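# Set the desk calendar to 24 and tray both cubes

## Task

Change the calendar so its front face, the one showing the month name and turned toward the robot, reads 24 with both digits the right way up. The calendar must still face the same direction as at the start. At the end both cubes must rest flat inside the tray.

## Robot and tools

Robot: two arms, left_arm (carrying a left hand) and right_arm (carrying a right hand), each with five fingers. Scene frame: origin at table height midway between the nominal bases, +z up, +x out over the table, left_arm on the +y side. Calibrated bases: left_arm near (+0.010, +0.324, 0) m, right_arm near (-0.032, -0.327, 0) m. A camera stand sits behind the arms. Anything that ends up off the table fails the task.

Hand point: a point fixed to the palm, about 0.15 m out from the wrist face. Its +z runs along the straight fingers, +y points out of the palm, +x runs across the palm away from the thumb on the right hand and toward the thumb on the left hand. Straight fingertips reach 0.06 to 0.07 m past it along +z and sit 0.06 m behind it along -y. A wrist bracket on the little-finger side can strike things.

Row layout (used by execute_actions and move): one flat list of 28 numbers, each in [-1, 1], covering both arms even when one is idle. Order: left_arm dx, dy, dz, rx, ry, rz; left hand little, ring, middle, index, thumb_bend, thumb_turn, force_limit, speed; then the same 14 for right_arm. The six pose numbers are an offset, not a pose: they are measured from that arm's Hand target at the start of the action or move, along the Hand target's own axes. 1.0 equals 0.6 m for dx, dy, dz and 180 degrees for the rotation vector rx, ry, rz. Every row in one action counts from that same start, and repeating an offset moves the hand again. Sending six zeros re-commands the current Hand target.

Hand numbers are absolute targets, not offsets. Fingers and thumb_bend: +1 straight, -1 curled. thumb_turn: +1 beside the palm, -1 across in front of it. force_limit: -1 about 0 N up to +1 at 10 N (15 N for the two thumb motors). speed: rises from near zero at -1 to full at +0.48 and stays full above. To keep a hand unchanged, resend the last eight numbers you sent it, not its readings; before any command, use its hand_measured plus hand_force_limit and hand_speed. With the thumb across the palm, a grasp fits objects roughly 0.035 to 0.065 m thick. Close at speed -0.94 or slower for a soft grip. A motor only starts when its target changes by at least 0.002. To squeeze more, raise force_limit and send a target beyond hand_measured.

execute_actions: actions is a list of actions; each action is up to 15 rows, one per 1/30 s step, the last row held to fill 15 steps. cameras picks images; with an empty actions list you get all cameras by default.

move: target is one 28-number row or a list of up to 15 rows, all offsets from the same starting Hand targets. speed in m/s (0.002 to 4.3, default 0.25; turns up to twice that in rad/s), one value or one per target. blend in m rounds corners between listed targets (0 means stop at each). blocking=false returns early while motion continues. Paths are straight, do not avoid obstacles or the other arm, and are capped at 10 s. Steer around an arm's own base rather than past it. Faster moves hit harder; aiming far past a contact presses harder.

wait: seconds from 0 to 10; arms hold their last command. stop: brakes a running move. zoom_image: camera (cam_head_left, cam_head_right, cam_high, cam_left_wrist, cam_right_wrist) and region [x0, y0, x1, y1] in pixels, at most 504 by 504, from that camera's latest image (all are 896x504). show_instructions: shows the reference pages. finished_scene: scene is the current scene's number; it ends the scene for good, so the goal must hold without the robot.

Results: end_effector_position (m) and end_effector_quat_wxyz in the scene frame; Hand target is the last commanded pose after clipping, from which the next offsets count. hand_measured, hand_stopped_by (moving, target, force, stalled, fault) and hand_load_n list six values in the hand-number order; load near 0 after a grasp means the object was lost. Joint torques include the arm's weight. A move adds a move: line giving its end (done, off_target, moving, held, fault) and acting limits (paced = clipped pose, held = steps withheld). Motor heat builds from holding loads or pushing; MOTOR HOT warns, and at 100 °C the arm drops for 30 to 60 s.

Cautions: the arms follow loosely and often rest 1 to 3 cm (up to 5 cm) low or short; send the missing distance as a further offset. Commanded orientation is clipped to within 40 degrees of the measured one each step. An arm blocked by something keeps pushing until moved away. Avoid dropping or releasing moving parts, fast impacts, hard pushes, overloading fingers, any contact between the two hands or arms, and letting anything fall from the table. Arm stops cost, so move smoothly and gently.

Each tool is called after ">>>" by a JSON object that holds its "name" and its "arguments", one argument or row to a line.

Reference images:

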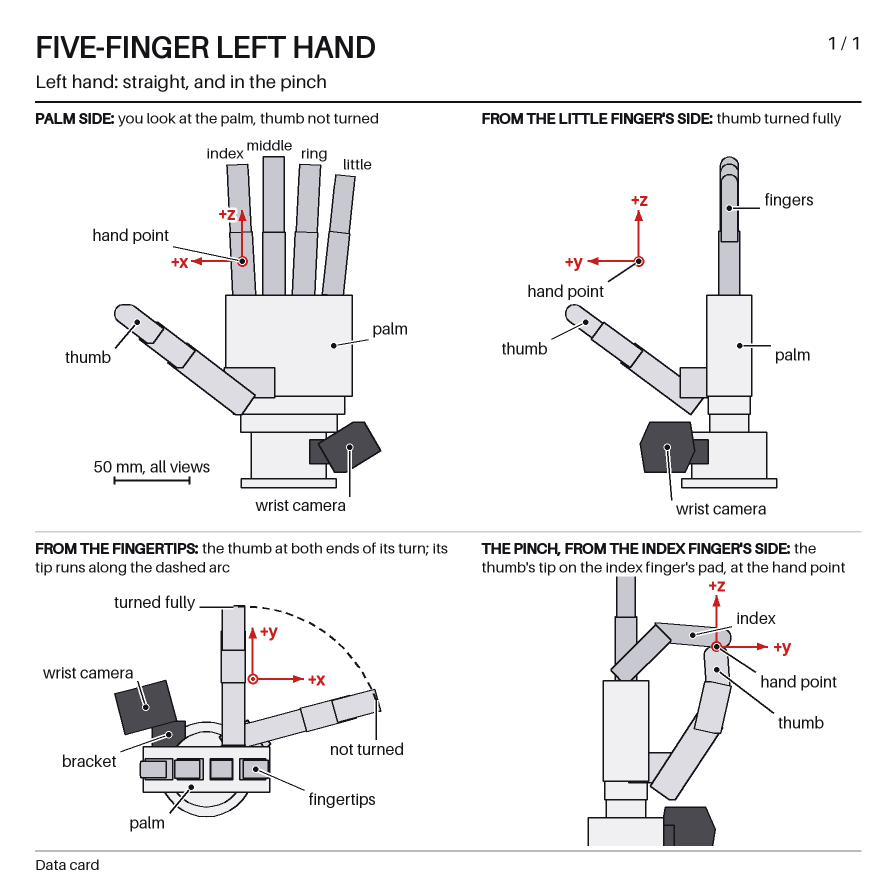

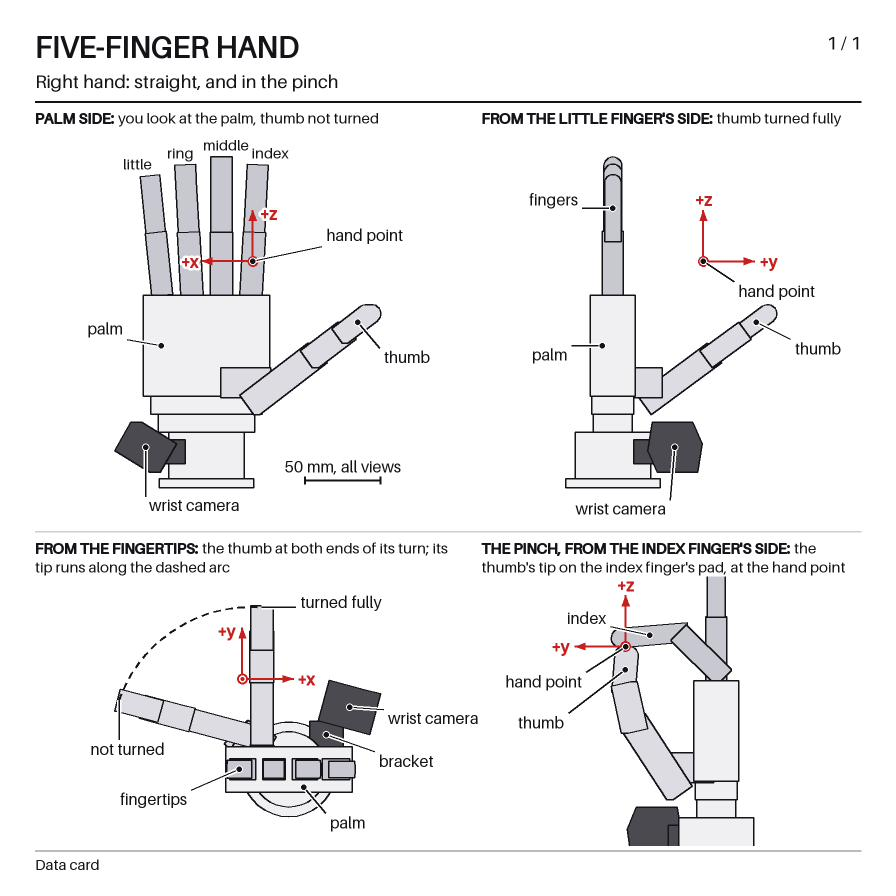

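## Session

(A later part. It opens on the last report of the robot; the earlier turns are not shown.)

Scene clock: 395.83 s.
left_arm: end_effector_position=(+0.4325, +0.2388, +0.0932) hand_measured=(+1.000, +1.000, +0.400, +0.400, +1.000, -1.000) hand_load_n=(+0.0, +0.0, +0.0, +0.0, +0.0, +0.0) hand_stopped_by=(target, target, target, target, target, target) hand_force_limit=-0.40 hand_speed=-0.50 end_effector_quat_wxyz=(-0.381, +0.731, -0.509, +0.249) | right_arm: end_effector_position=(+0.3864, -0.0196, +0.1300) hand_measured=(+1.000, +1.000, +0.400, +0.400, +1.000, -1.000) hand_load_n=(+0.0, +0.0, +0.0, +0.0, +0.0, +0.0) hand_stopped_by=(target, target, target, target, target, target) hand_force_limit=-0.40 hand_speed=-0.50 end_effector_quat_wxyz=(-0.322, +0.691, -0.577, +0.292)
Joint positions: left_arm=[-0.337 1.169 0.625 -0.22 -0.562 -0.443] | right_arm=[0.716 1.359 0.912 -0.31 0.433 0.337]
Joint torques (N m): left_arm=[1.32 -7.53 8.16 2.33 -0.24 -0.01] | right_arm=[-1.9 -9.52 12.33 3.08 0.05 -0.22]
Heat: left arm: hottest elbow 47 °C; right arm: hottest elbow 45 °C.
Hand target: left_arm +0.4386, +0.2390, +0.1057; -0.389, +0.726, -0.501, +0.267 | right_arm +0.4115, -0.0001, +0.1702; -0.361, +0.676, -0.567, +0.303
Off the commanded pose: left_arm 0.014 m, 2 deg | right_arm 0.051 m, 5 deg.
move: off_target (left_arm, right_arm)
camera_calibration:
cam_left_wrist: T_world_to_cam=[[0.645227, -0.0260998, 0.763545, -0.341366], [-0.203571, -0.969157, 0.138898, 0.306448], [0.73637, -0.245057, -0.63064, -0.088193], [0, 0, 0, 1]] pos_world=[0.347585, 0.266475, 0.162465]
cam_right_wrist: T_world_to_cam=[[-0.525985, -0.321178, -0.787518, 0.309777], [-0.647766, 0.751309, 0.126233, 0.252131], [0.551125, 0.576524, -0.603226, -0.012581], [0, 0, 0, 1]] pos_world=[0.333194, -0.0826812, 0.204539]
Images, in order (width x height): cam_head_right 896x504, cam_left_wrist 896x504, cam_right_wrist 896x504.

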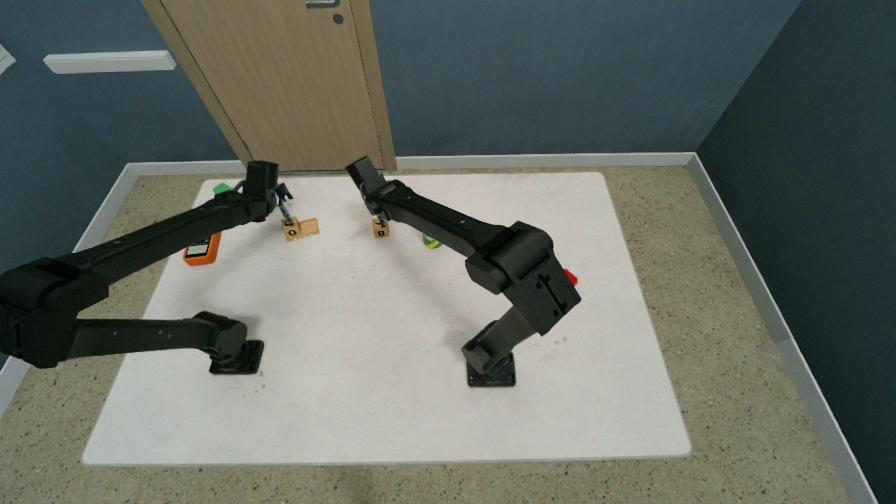

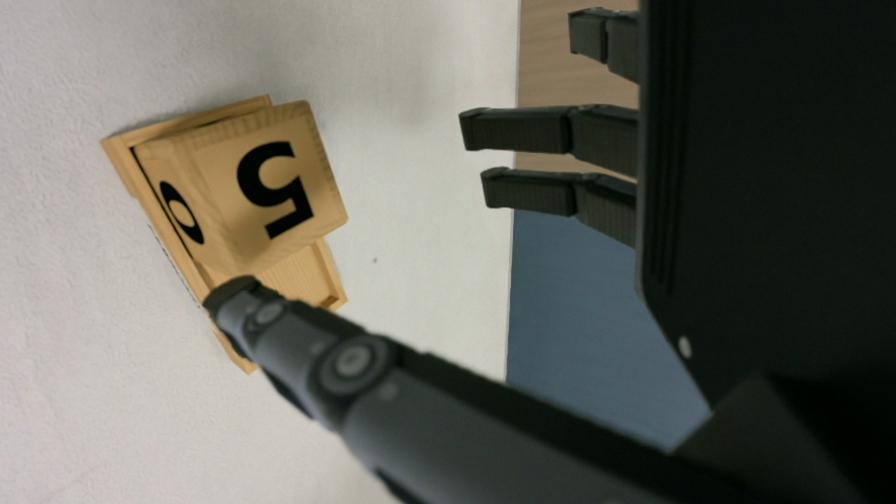

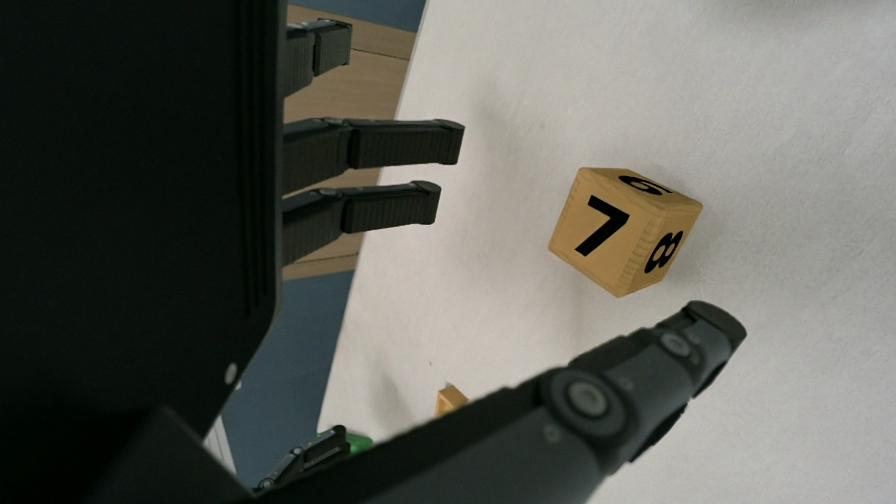

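>>> {"name": "move", "arguments": {
  "target": [
    [-0.0335,0.0258,-0.0067,0,0.0231,0.0154,1,1,0.4,0.4,1,-1,-0.4,-0.5,-0.0072,0.1323,0.087,0,0,0,1,1,0.4,0.4,1,-1,-0.4,-0.5]
  ],
  "speed": 0.2,
  "cameras": ["cam_left_wrist","cam_right_wrist"]
}}

>>> {"name": "zoom_image", "arguments": {
  "camera": "cam_left_wrist",
  "region": [100, 80, 380, 360]
}}

>>> {"name": "zoom_image", "arguments": {
  "camera": "cam_right_wrist",
  "region": [480, 90, 760, 370]
}}

Scene clock: 445.40 s.
left_arm: end_effector_position=(+0.4141, +0.2520, +0.0833) hand_measured=(+1.000, +1.000, +0.400, +0.400, +1.000, -1.000) hand_load_n=(+0.0, +0.0, +0.0, +0.0, +0.0, +0.0) hand_stopped_by=(target, target, target, target, target, target) hand_force_limit=-0.40 hand_speed=-0.50 end_effector_quat_wxyz=(-0.366, +0.709, -0.540, +0.267) | right_arm: end_effector_position=(+0.4050, -0.0041, +0.0639) hand_measured=(+1.000, +1.000, +0.400, +0.400, +1.000, -1.000) hand_load_n=(-0.5, +0.0, +0.0, -0.5, +0.0, +0.0) hand_stopped_by=(target, target, target, target, target, target) hand_force_limit=-0.40 hand_speed=-0.50 end_effector_quat_wxyz=(-0.345, +0.679, -0.576, +0.296)
Joint positions: left_arm=[-0.276 1.102 0.539 -0.148 -0.445 -0.334] | right_arm=[0.716 1.511 0.838 -0.031 0.435 0.337]
Joint torques (N m): left_arm=[1.38 -6.36 8.2 2.43 -0.2 -0.01] | right_arm=[-1.38 -11.11 7.23 3.23 0.26 -0.15]
Heat: left arm: hottest elbow 46 °C; right arm: hottest elbow 46 °C.
Hand target: left_arm +0.4203, +0.2536, +0.0951; -0.377, +0.703, -0.532, +0.284 | right_arm +0.4101, +0.0040, +0.0751; -0.361, +0.676, -0.567, +0.303
Off the commanded pose: left_arm 0.013 m, 2 deg | right_arm 0.015 m, 2 deg.
move: off_target (left_arm, right_arm)
camera_calibration:
cam_left_wrist: T_world_to_cam=[[0.641635, -0.0776095, 0.763074, -0.307044], [-0.288655, -0.946161, 0.146486, 0.34572], [0.710622, -0.314255, -0.629492, -0.0495651], [0, 0, 0, 1]] pos_world=[0.332026, 0.287701, 0.152453]
cam_right_wrist: T_world_to_cam=[[-0.493021, -0.293232, -0.819113, 0.261313], [-0.652078, 0.747814, 0.124775, 0.262756], [0.575956, 0.595642, -0.559898, -0.0844062], [0, 0, 0, 1]] pos_world=[0.348784, -0.069591, 0.134001]
Images, in order (width x height): cam_left_wrist 896x504, cam_right_wrist 896x504.

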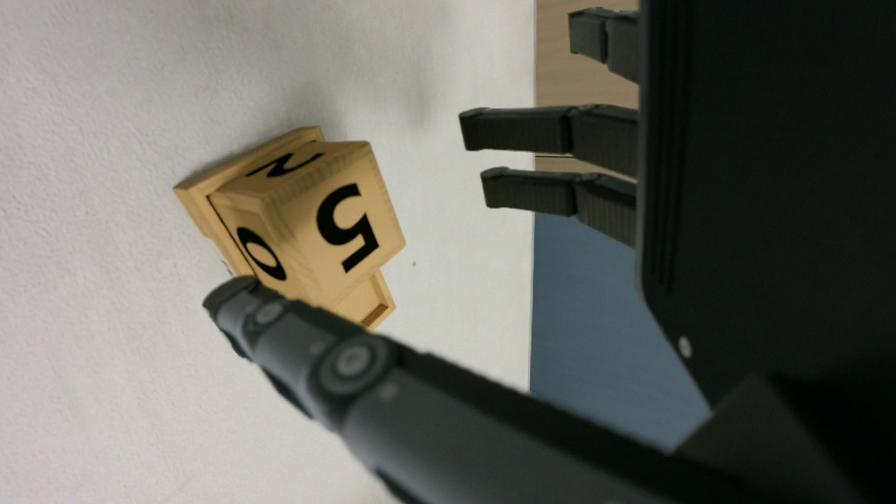

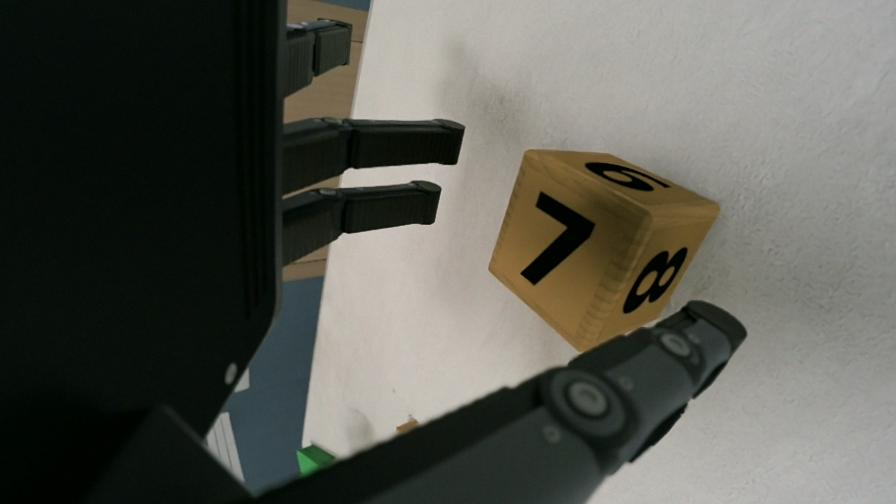

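Scaled by 1.800 from the camera's 896x504 image, which has a finer 1280x720 frame.

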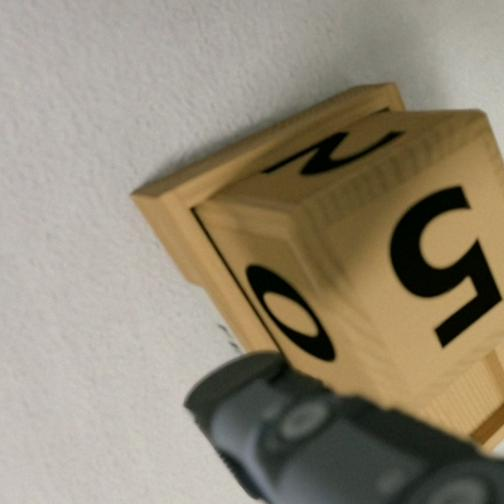

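Scaled by 1.800 from the camera's 896x504 image, which has a finer 1280x720 frame.

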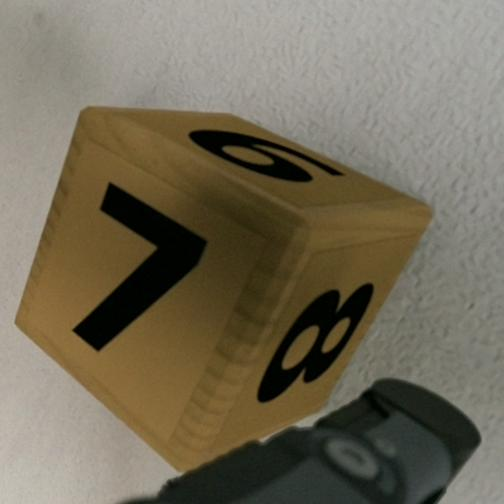

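>>> {"name": "move", "arguments": {
  "target": [
    [0,0.0664,0.0444,0,0,0,1,1,0.4,0.4,1,-1,-0.4,-0.5,-0.0008,0.0442,0.0358,0,0,0,1,1,0.4,0.4,1,-1,-0.4,-0.5]
  ],
  "speed": 0.12,
  "cameras": ["cam_left_wrist","cam_right_wrist"]
}}

Scene clock: 466.90 s.
left_arm: end_effector_position=(+0.4135, +0.2518, +0.0408) hand_measured=(+1.000, +1.000, +0.400, +0.400, +1.000, -1.000) hand_load_n=(-0.5, +0.0, +0.0, +0.0, -0.5, +0.0) hand_stopped_by=(target, target, target, target, target, target) hand_force_limit=-0.40 hand_speed=-0.50 end_effector_quat_wxyz=(-0.368, +0.708, -0.537, +0.274) | right_arm: end_effector_position=(+0.4099, +0.0000, +0.0376) hand_measured=(+1.000, +1.000, +0.400, +0.400, +1.000, -1.000) hand_load_n=(+0.0, +0.0, +0.0, +0.0, +0.0, +0.0) hand_stopped_by=(target, target, target, target, target, target) hand_force_limit=-0.40 hand_speed=-0.50 end_effector_quat_wxyz=(-0.352, +0.676, -0.575, +0.297)
Joint positions: left_arm=[-0.276 1.203 0.461 0.047 -0.444 -0.334] | right_arm=[0.716 1.577 0.817 0.072 0.435 0.337]
Joint torques (N m): left_arm=[1.2 -5.42 7.61 2.45 -0.19 -0.01] | right_arm=[-1.61 -10.7 6.35 3.26 0.17 -0.17]
Heat: left arm: hottest elbow 44 °C; right arm: hottest elbow 44 °C.
Hand target: left_arm +0.4203, +0.2537, +0.0472; -0.377, +0.703, -0.532, +0.284 | right_arm +0.4131, +0.0050, +0.0412; -0.361, +0.676, -0.567, +0.303
Off the commanded pose: left_arm 0.009 m, 2 deg | right_arm 0.007 m, 2 deg.
move: done
camera_calibration:
cam_left_wrist: T_world_to_cam=[[0.630364, -0.0744436, 0.772722, -0.270867], [-0.291934, -0.945058, 0.147105, 0.352688], [0.719316, -0.318313, -0.617463, -0.0790041], [0, 0, 0, 1]] pos_world=[0.330536, 0.287999, 0.108641]
cam_right_wrist: T_world_to_cam=[[-0.48333, -0.285099, -0.827714, 0.239722], [-0.653617, 0.746508, 0.12454, 0.266744], [0.582389, 0.601202, -0.547155, -0.107432], [0, 0, 0, 1]] pos_world=[0.35278, -0.0661941, 0.106419]
Images, in order (width x height): cam_left_wrist 896x504, cam_right_wrist 896x504.

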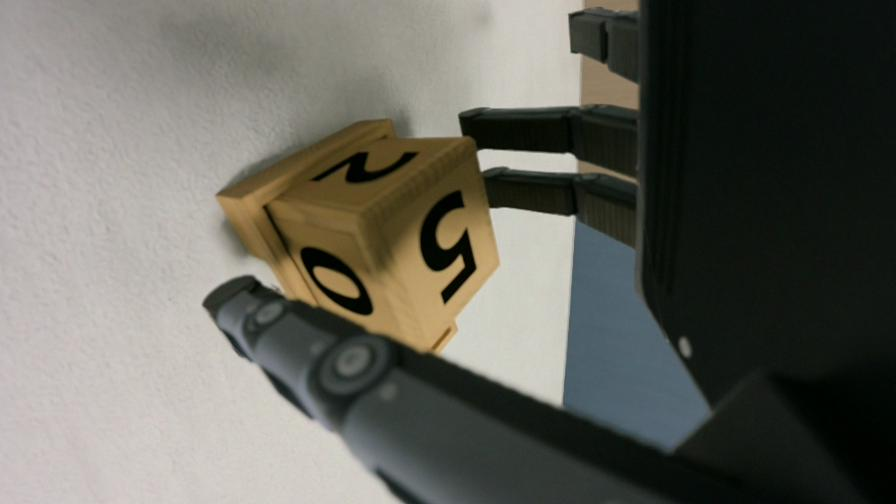

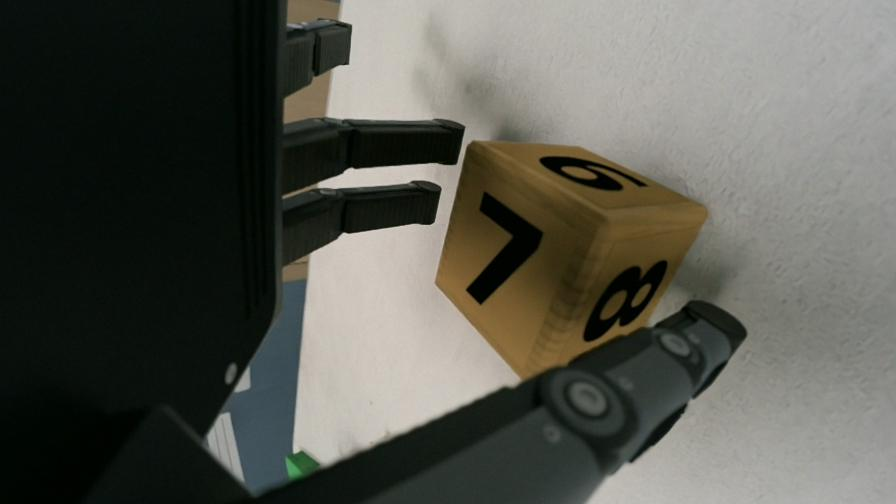

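>>> {"name": "move", "arguments": {
  "target": [
    [0,0,0,0,0,0,1,1,-0.02,-0.02,0.85,-1,-0.4,-0.7,0,0,0,0,0,0,1,1,-0.02,-0.02,0.85,-1,-0.4,-0.7],
    [0,0,0,0,0,0,1,1,-0.25,-0.25,0.0,-1,-0.4,-0.9,0,0,0,0,0,0,1,1,-0.25,-0.25,0.0,-1,-0.4,-0.9]
  ],
  "speed": 0.1,
  "cameras": ["cam_left_wrist","cam_right_wrist"]
}}

Scene clock: 486.23 s.
left_arm: end_effector_position=(+0.4135, +0.2519, +0.0408) hand_measured=(+1.000, +1.000, -0.056, -0.056, +0.836, -1.000) hand_load_n=(+0.0, +0.0, +4.0, +3.0, +7.0, -1.5) hand_stopped_by=(target, target, force, force, force, target) hand_force_limit=-0.40 hand_speed=-0.90 end_effector_quat_wxyz=(-0.369, +0.707, -0.538, +0.274) | right_arm: end_effector_position=(+0.4099, +0.0000, +0.0376) hand_measured=(+1.000, +1.000, -0.046, -0.074, +0.830, -1.000) hand_load_n=(+0.0, +0.0, +2.0, +4.0, +5.5, -1.5) hand_stopped_by=(target, target, force, force, force, target) hand_force_limit=-0.40 hand_speed=-0.90 end_effector_quat_wxyz=(-0.352, +0.676, -0.575, +0.297)
Joint positions: left_arm=[-0.276 1.203 0.461 0.047 -0.444 -0.333] | right_arm=[0.716 1.577 0.817 0.072 0.435 0.337]
Joint torques (N m): left_arm=[1.14 -5.48 7.51 2.37 -0.16 -0.01] | right_arm=[-1.55 -10.7 6.46 3.26 0.17 -0.17]
Heat: left arm: hottest elbow 44 °C; right arm: hottest elbow 43 °C.
Hand target: left_arm +0.4203, +0.2537, +0.0472; -0.377, +0.703, -0.532, +0.284 | right_arm +0.4131, +0.0050, +0.0412; -0.361, +0.676, -0.567, +0.303
Off the commanded pose: left_arm 0.009 m, 2 deg | right_arm 0.007 m, 2 deg.
move: done
camera_calibration:
cam_left_wrist: T_world_to_cam=[[0.630592, -0.076004, 0.772384, -0.270451], [-0.292738, -0.944979, 0.14601, 0.353146], [0.71879, -0.318179, -0.618145, -0.0787621], [0, 0, 0, 1]] pos_world=[0.330537, 0.2881, 0.108643]
cam_right_wrist: T_world_to_cam=[[-0.48333, -0.285099, -0.827714, 0.239722], [-0.653617, 0.746508, 0.12454, 0.266744], [0.582389, 0.601202, -0.547155, -0.107432], [0, 0, 0, 1]] pos_world=[0.35278, -0.0661941, 0.106419]
Images, in order (width x height): cam_left_wrist 896x504, cam_right_wrist 896x504.

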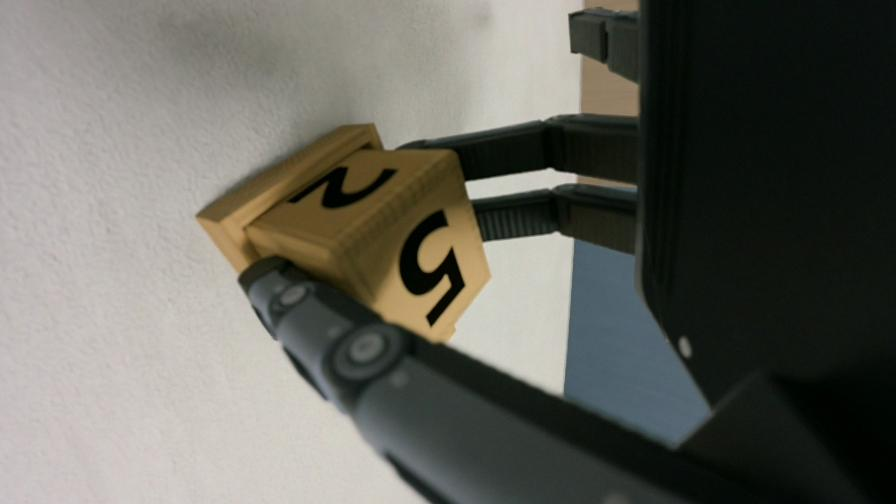

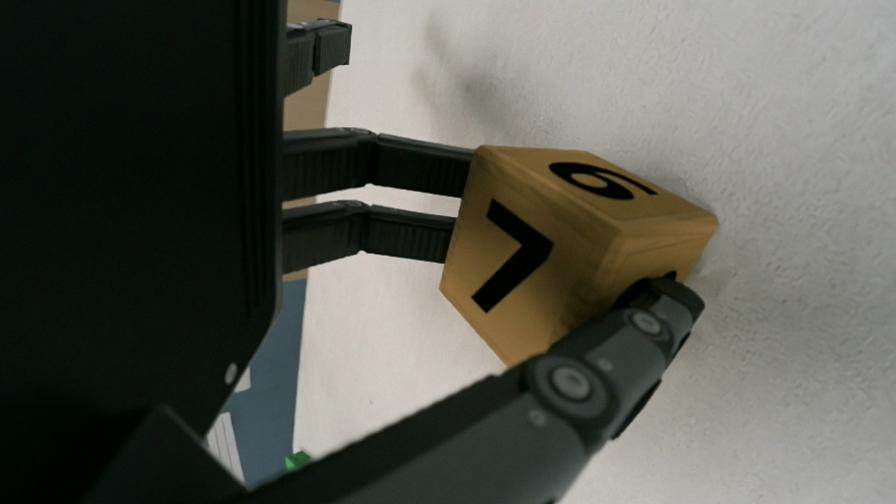

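>>> {"name": "move", "arguments": {
  "target": [
    [0,-0.0803,-0.0297,0,0,0,1,1,-0.25,-0.25,0.0,-1,-0.4,-0.9,0,-0.0692,-0.0463,0,0,0,1,1,-0.25,-0.25,0.0,-1,-0.4,-0.9],
    [0.05,-0.18,-0.15,0,0.05,-0.07,1,1,-0.25,-0.25,0.0,-1,-0.4,-0.9,0,-0.1383,-0.0925,0,0.05,-0.07,1,1,-0.25,-0.25,0.0,-1,-0.4,-0.9],
    [0.1317,-0.29,-0.323,0,0.2467,-0.3689,1,1,-0.25,-0.25,0.0,-1,-0.4,-0.9,0,-0.1383,-0.0925,0,0.2467,-0.3689,1,1,-0.25,-0.25,0.0,-1,-0.4,-0.9]
  ],
  "speed": [0.12,0.25,0.25],
  "blend": [0.01,0.03,0],
  "cameras": ["cam_high","cam_head_right","cam_right_wrist","cam_left_wrist"]
}}

>>> {"name": "zoom_image", "arguments": {
  "camera": "cam_high",
  "region": [380, 90, 450, 150]
}}

Scene clock: 516.33 s.
left_arm: end_effector_position=(+0.3877, +0.1725, +0.2534) hand_measured=(+1.000, +1.000, -0.056, -0.056, +0.836, -1.000) hand_load_n=(+0.0, +0.0, +4.0, +3.0, +7.5, -2.0) hand_stopped_by=(target, target, force, force, force, target) hand_force_limit=-0.40 hand_speed=-0.90 end_effector_quat_wxyz=(-0.047, +0.760, -0.275, +0.587) | right_arm: end_effector_position=(+0.4005, -0.0197, +0.1183) hand_measured=(+1.000, +1.000, -0.046, -0.074, +0.830, -1.000) hand_load_n=(+0.0, +0.0, +2.5, +4.0, +5.5, -0.5) hand_stopped_by=(target, target, force, force, force, target) hand_force_limit=-0.40 hand_speed=-0.90 end_effector_quat_wxyz=(-0.024, +0.740, -0.332, +0.585)
Joint positions: left_arm=[-0.173 0.712 0.456 -0.056 0.093 -1.113] | right_arm=[0.958 1.695 1.124 -0.374 1.171 -0.202]
Joint torques (N m): left_arm=[0.97 -1.9 9.47 2.88 -0.03 -0.26] | right_arm=[-2.61 -14.68 7.34 1.59 0.53 -0.04]
Heat: left arm: hottest elbow 44 °C; right arm: hottest elbow 42 °C.
Hand target: left_arm +0.3892, +0.1760, +0.2688; -0.047, +0.748, -0.262, +0.608 (not the last commanded pose) | right_arm +0.4034, -0.0165, +0.1277; -0.033, +0.734, -0.338, +0.588 (not the last commanded pose)
Off the commanded pose: left_arm 0.048 m, 20 deg | right_arm 0.036 m, 22 deg.
move: held (right_arm; a check stopped the path), off_target (left_arm; braked when a check withheld steps of right_arm); path passed 2 of 3 targets; limits=held
pose unreachable (right arm): on one or more control steps of this call, first in action 0 (counted from 0), this arm could not follow its commanded pose, so it was not sent that pose on those steps. It may still have moved: this result reports where it is.
cause: moving toward the commanded pose would bring a part of the arm too close to another arm (a part of this arm just beyond joint 4 (wrist pitch) and a part of the left arm just beyond its joint 6 (wrist roll), along the way the arms are being sent, or toward where that arm still pushes).
camera_calibration:
cam_left_wrist: T_world_to_cam=[[0.416809, 0.699906, 0.580002, -0.4267], [-0.421416, -0.416569, 0.80553, 0.0310662], [0.805406, -0.580174, 0.121321, -0.129886], [0, 0, 0, 1]] pos_world=[0.295555, 0.236234, 0.23822]
cam_right_wrist: T_world_to_cam=[[-0.390354, -0.884673, -0.254907, 0.179532], [-0.61442, 0.45652, -0.643488, 0.334741], [0.685647, -0.094568, -0.721766, -0.0804381], [0, 0, 0, 1]] pos_world=[0.330905, -0.00159602, 0.203108]
Images, in order (width x height): cam_head_right 896x504, cam_high 896x504, cam_left_wrist 896x504, cam_right_wrist 896x504.

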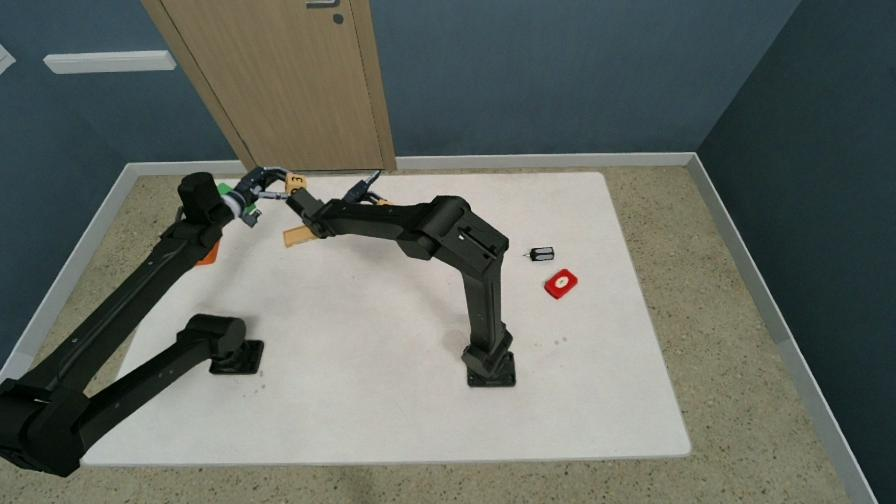

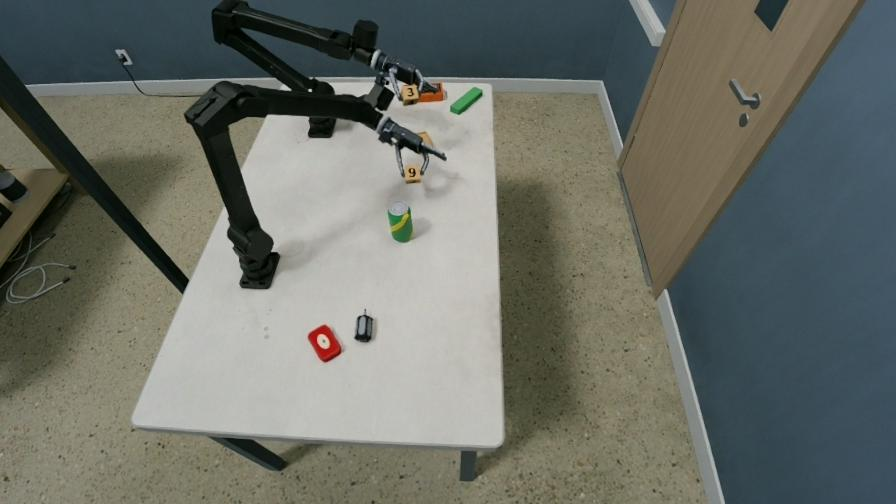

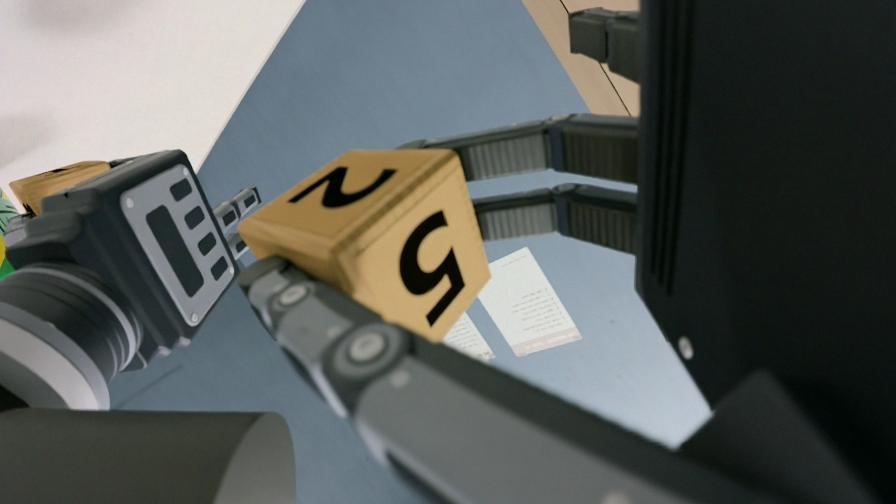

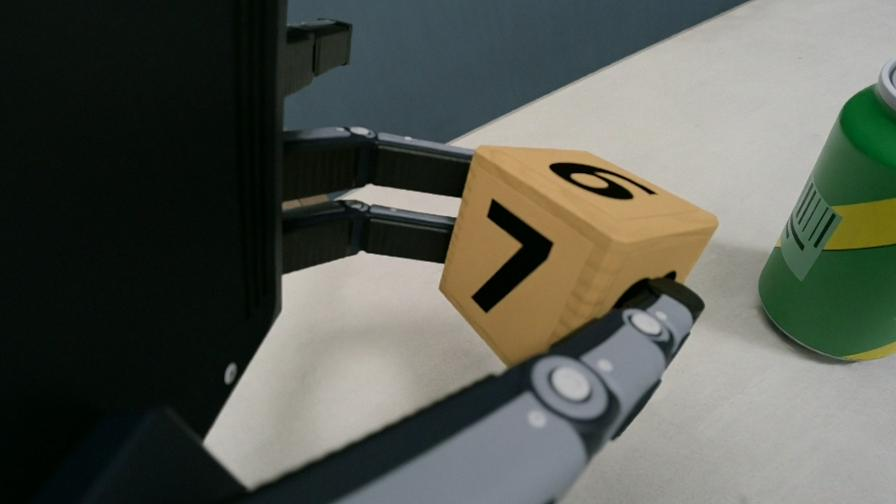

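Scaled by 7.200 from the camera's 896x504 image, which has a finer 1280x720 frame.

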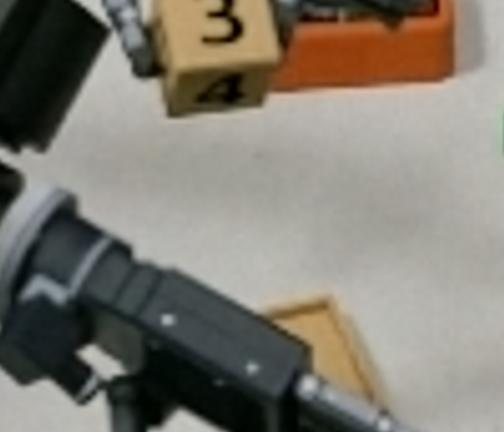

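>>> {"name": "zoom_image", "arguments": {
  "camera": "cam_high",
  "region": [390, 75, 430, 115]
}}

Scaled by 12.600 from the camera's 896x504 image, which has a finer 1280x720 frame.

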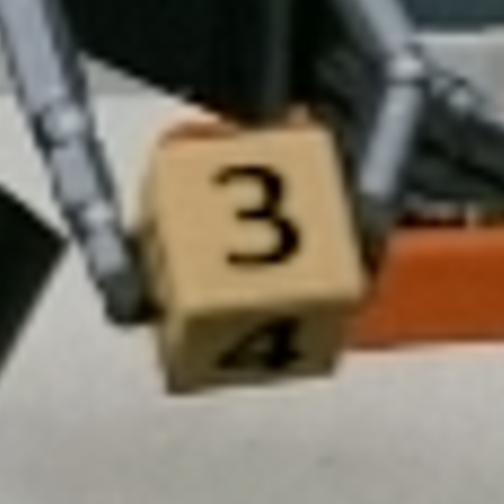

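>>> {"name": "move", "arguments": {
  "target": [
    [-0.0662,-0.1328,-0.0923,-0.0181,-0.1686,0.3025,1,1,-0.25,-0.25,0.0,-1,-0.4,-0.9,0,0,0,0,0,0,1,1,-0.25,-0.25,0.0,-1,-0.4,-0.9],
    [-0.0662,-0.1328,-0.0923,-0.0181,-0.1686,0.3025,1,1,-0.25,-0.25,0.0,-1,-0.4,-0.9,-0.0147,-0.0365,0.0007,0.0117,0.0683,-0.1063,1,1,-0.25,-0.25,0.0,-1,-0.4,-0.9],
    [-0.0662,-0.1328,-0.0923,-0.0181,-0.1686,0.3025,1,1,-0.25,-0.25,0.0,-1,-0.4,-0.9,-0.1197,0.0192,0.0388,0.0117,0.0683,-0.1063,1,1,-0.25,-0.25,0.0,-1,-0.4,-0.9]
  ],
  "speed": [0.25,0.2,0.15],
  "blend": [0.01,0.01,0],
  "cameras": ["cam_high","cam_head_right","cam_right_wrist"]
}}

Scene clock: 586.37 s.
left_arm: end_effector_position=(+0.3480, +0.2808, +0.2395) hand_measured=(+1.000, +1.000, -0.056, -0.056, +0.836, -1.000) hand_load_n=(+0.0, +0.0, +4.0, +3.0, +7.5, -1.5) hand_stopped_by=(target, target, force, force, force, target) hand_force_limit=-0.40 hand_speed=-0.90 end_effector_quat_wxyz=(-0.344, +0.690, -0.571, +0.282) | right_arm: end_effector_position=(+0.4144, +0.0019, +0.0537) hand_measured=(+1.000, +1.000, -0.046, -0.074, +0.830, -1.000) hand_load_n=(+0.0, +0.0, +2.5, +4.0, +5.5, -1.0) hand_stopped_by=(target, target, force, force, force, target) hand_force_limit=-0.40 hand_speed=-0.90 end_effector_quat_wxyz=(+0.088, +0.714, -0.206, +0.663)
Joint positions: left_arm=[-0.167 0.715 0.772 -0.738 -0.281 -0.216] | right_arm=[1.006 1.989 1.107 0.305 1.377 -0.853]
Joint torques (N m): left_arm=[-0.67 -0.09 15.8 1.07 -0.42 -0.03] | right_arm=[-1.38 -15.44 5.24 2.63 0.4 -0.29]
Heat: left arm: hottest elbow 46 °C; right arm: hottest elbow 42 °C.
Hand target: left_arm +0.3593, +0.2760, +0.2788; -0.360, +0.676, -0.567, +0.303 | right_arm +0.4130, +0.0049, +0.0550; +0.088, +0.712, -0.202, +0.666
Off the commanded pose: left_arm 0.041 m, 4 deg | right_arm 0.004 m, 1 deg.
move: off_target (left_arm)
camera_calibration:
cam_right_wrist: T_world_to_cam=[[-0.349782, -0.935298, 0.0535645, 0.154314], [-0.568391, 0.166421, -0.805752, 0.282092], [0.744704, -0.312283, -0.589826, -0.165739], [0, 0, 0, 1]] pos_world=[0.337741, 0.0456261, 0.121274]
Images, in order (width x height): cam_head_right 896x504, cam_high 896x504, cam_right_wrist 896x504.

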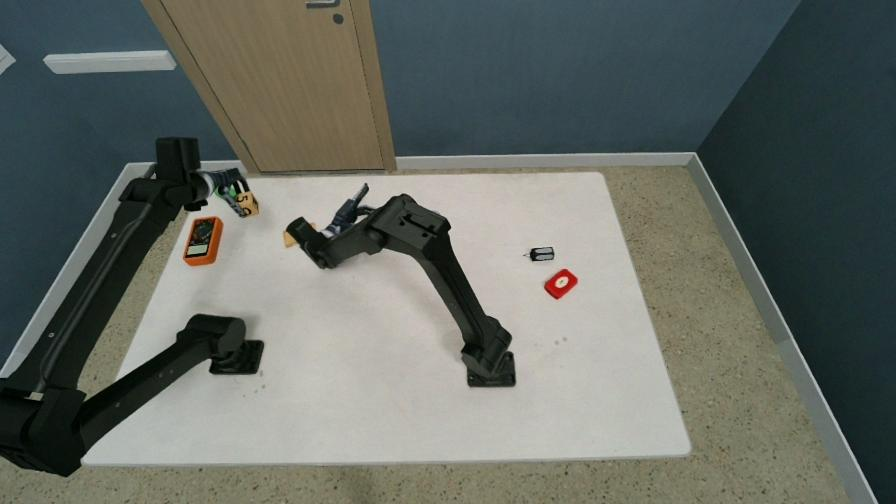

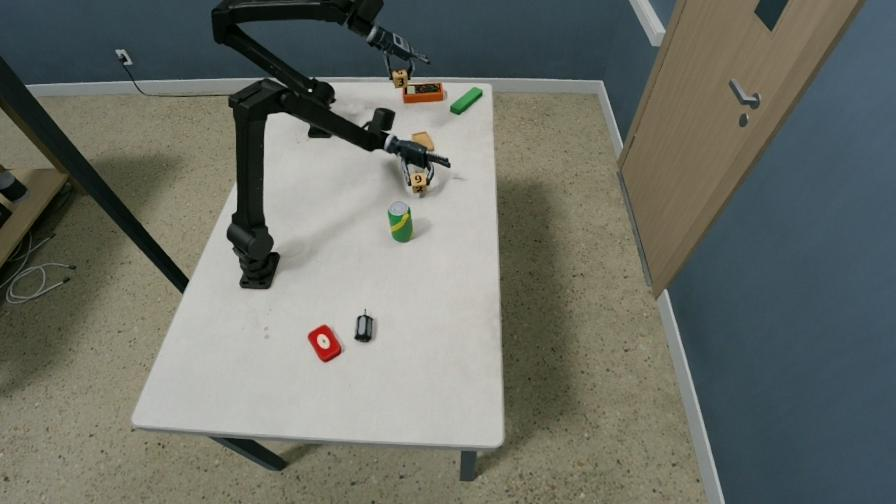

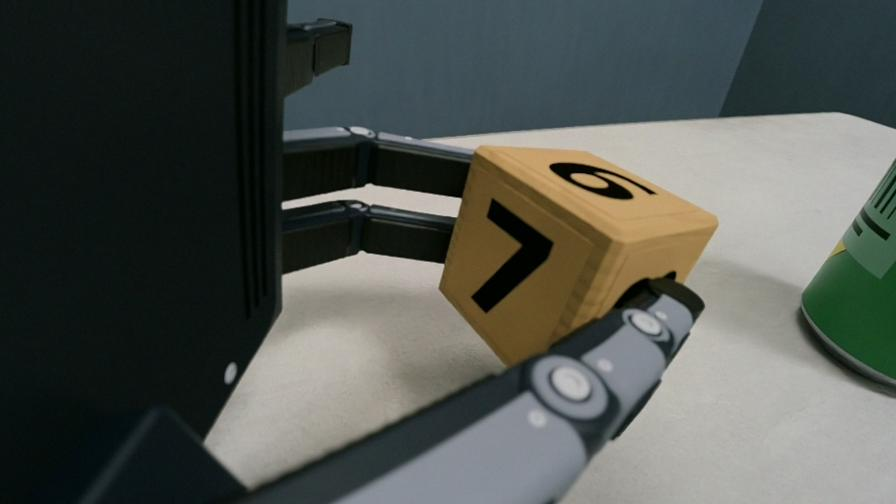

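>>> {"name": "move", "arguments": {
  "target": [
    [0,0,0,0,0,0,1,1,-0.25,-0.25,0.0,-1,-0.4,-0.9,-0.041,0.006,0.004,0,0,0,1,1,-0.25,-0.25,0.0,-1,-0.4,-0.9]
  ],
  "speed": 0.05,
  "cameras": ["cam_right_wrist"]
}}

Scene clock: 591.43 s.
left_arm: end_effector_position=(+0.3480, +0.2808, +0.2395) hand_measured=(+1.000, +1.000, -0.056, -0.056, +0.836, -1.000) hand_load_n=(+0.0, +0.0, +4.5, +3.0, +7.5, -1.5) hand_stopped_by=(target, target, force, force, force, target) hand_force_limit=-0.40 hand_speed=-0.90 end_effector_quat_wxyz=(-0.344, +0.690, -0.571, +0.282) | right_arm: end_effector_position=(+0.4154, +0.0033, +0.0319) hand_measured=(+1.000, +1.000, -0.046, -0.074, +0.830, -1.000) hand_load_n=(+0.0, +0.0, +2.5, +4.5, +5.5, -1.0) hand_stopped_by=(target, target, force, force, force, target) hand_force_limit=-0.40 hand_speed=-0.90 end_effector_quat_wxyz=(+0.085, +0.713, -0.208, +0.664)
Joint positions: left_arm=[-0.167 0.715 0.772 -0.738 -0.281 -0.216] | right_arm=[1.006 2.038 1.107 0.367 1.377 -0.858]
Joint torques (N m): left_arm=[-0.62 -0.21 15.83 1.06 -0.43 -0.03] | right_arm=[-1.2 -14.86 4.74 2.67 0.4 -0.32]
Heat: left arm: hottest elbow 47 °C; right arm: hottest elbow 41 °C.
Hand target: left_arm +0.3593, +0.2760, +0.2788; -0.360, +0.676, -0.567, +0.303 | right_arm +0.4130, +0.0050, +0.0301; +0.088, +0.712, -0.202, +0.666
Off the commanded pose: left_arm 0.041 m, 4 deg | right_arm 0.003 m, 1 deg.
move: off_target (left_arm)
camera_calibration:
cam_right_wrist: T_world_to_cam=[[-0.349607, -0.93576, 0.0461348, 0.157251], [-0.564545, 0.171109, -0.807472, 0.263216], [0.747706, -0.308343, -0.588099, -0.180248], [0, 0, 0, 1]] pos_world=[0.338346, 0.0465321, 0.0992807]
Images, in order (width x height): cam_right_wrist 896x504.

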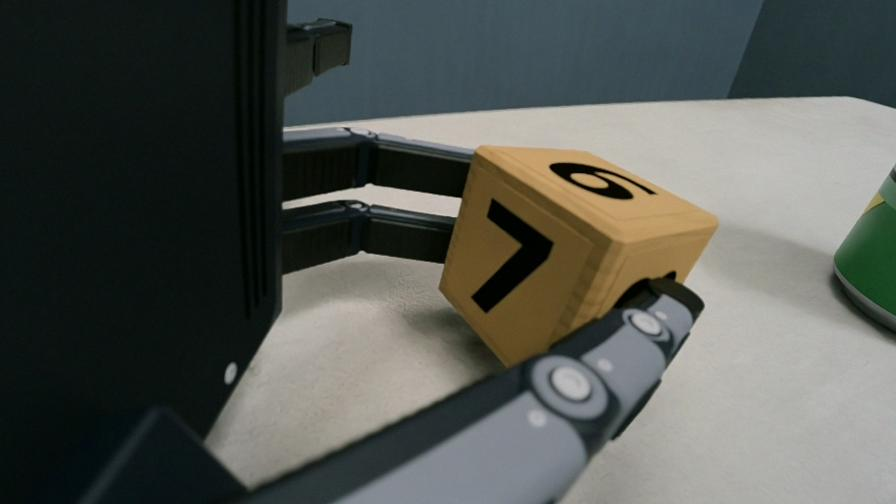

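>>> {"name": "move", "arguments": {
  "target": [
    [0,0,0,0,0,0,1,1,-0.25,-0.25,0.0,-1,-0.4,-0.9,-0.0115,0.0017,0.0011,0,0.0185,-0.0277,1,1,-0.25,-0.25,0.0,-1,-0.4,-0.9]
  ],
  "speed": 0.05,
  "cameras": ["cam_right_wrist"]
}}

Scene clock: 598.50 s.
left_arm: end_effector_position=(+0.3480, +0.2808, +0.2395) hand_measured=(+1.000, +1.000, -0.056, -0.056, +0.836, -1.000) hand_load_n=(-0.5, +0.0, +4.0, +3.0, +7.0, -1.5) hand_stopped_by=(target, target, force, force, force, target) hand_force_limit=-0.40 hand_speed=-0.90 end_effector_quat_wxyz=(-0.344, +0.690, -0.571, +0.282) | right_arm: end_effector_position=(+0.4179, +0.0023, +0.0278) hand_measured=(+1.000, +1.000, -0.046, -0.074, +0.830, -1.000) hand_load_n=(+0.0, +0.0, +2.5, +4.0, +5.5, -1.0) hand_stopped_by=(target, target, force, force, force, target) hand_force_limit=-0.40 hand_speed=-0.90 end_effector_quat_wxyz=(+0.118, +0.702, -0.176, +0.680)
Joint positions: left_arm=[-0.167 0.715 0.772 -0.738 -0.281 -0.216] | right_arm=[1.007 2.115 1.099 0.713 1.407 -1.199]
Joint torques (N m): left_arm=[-0.21 -0.15 15.83 1.06 -0.44 0] | right_arm=[-1.2 -14.8 4.41 2.69 0.31 -0.29]
Heat: left arm: hottest elbow 47 °C; right arm: hottest elbow 41 °C.
Hand target: left_arm +0.3593, +0.2760, +0.2788; -0.360, +0.676, -0.567, +0.303 | right_arm +0.4130, +0.0050, +0.0231; +0.122, +0.701, -0.169, +0.682
Off the commanded pose: left_arm 0.041 m, 4 deg | right_arm 0.007 m, 1 deg.
move: off_target (left_arm)
camera_calibration:
cam_right_wrist: T_world_to_cam=[[-0.351675, -0.926857, 0.13138, 0.155876], [-0.550626, 0.0913082, -0.829743, 0.256547], [0.757058, -0.364141, -0.542462, -0.189791], [0, 0, 0, 1]] pos_world=[0.339762, 0.0519394, 0.0894344]
Images, in order (width x height): cam_right_wrist 896x504.

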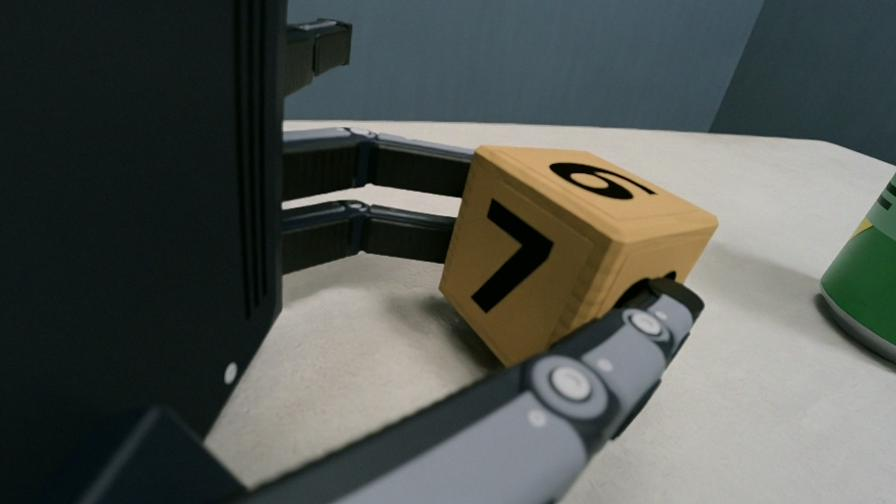

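>>> {"name": "move", "arguments": {
  "target": [
    [0,0,0,0,0,0,1,1,-0.25,-0.25,0.0,-1,-0.4,-0.9,-0.0166,0.001,0.0006,0,0,0,1,1,-0.25,-0.25,0.0,-1,-0.4,-0.9]
  ],
  "speed": 0.05,
  "cameras": ["cam_right_wrist"]
}}

Scene clock: 607.23 s.
left_arm: end_effector_position=(+0.3480, +0.2808, +0.2395) hand_measured=(+1.000, +1.000, -0.056, -0.056, +0.836, -1.000) hand_load_n=(-0.5, +0.0, +4.0, +3.0, +7.5, -1.5) hand_stopped_by=(target, target, force, force, force, target) hand_force_limit=-0.40 hand_speed=-0.90 end_effector_quat_wxyz=(-0.344, +0.690, -0.571, +0.282) | right_arm: end_effector_position=(+0.4176, +0.0015, +0.0179) hand_measured=(+1.000, +1.000, -0.046, -0.074, +0.830, -1.000) hand_load_n=(+0.0, +0.0, +2.5, +4.0, +5.5, -1.0) hand_stopped_by=(target, target, force, force, force, target) hand_force_limit=-0.40 hand_speed=-0.90 end_effector_quat_wxyz=(+0.119, +0.701, -0.175, +0.681)
Joint positions: left_arm=[-0.167 0.715 0.772 -0.738 -0.281 -0.216] | right_arm=[1.007 2.143 1.099 0.766 1.409 -1.225]
Joint torques (N m): left_arm=[-0.32 0.03 15.95 1.18 -0.42 0] | right_arm=[-1.2 -14.97 4.31 2.71 0.23 -0.29]
Motor temperatures (°C): left_arm=[29 31 48 23 23 21] | right_arm=[23 34 40 26 24 21]
Heat: left arm: hottest elbow 48 °C; right arm: hottest elbow 40 °C.
Hand target: left_arm +0.3593, +0.2760, +0.2788; -0.360, +0.676, -0.567, +0.303 | right_arm +0.4129, +0.0050, +0.0131; +0.122, +0.701, -0.169, +0.682
Off the commanded pose: left_arm 0.041 m, 4 deg | right_arm 0.008 m, 1 deg.
move: off_target (left_arm)
camera_calibration:
cam_right_wrist: T_world_to_cam=[[-0.352308, -0.926323, 0.133437, 0.156661], [-0.547972, 0.0885898, -0.831792, 0.247146], [0.758687, -0.366167, -0.53881, -0.196053], [0, 0, 0, 1]] pos_world=[0.339365, 0.051436, 0.0790347]
Images, in order (width x height): cam_right_wrist 896x504.

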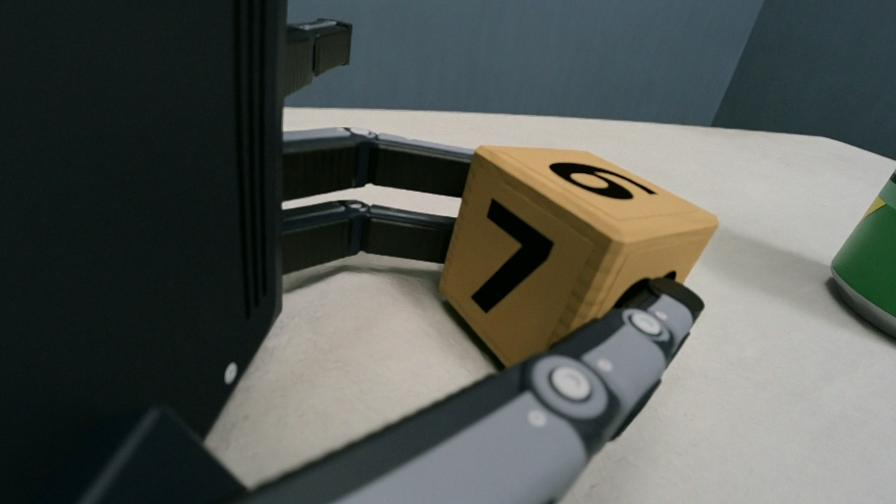

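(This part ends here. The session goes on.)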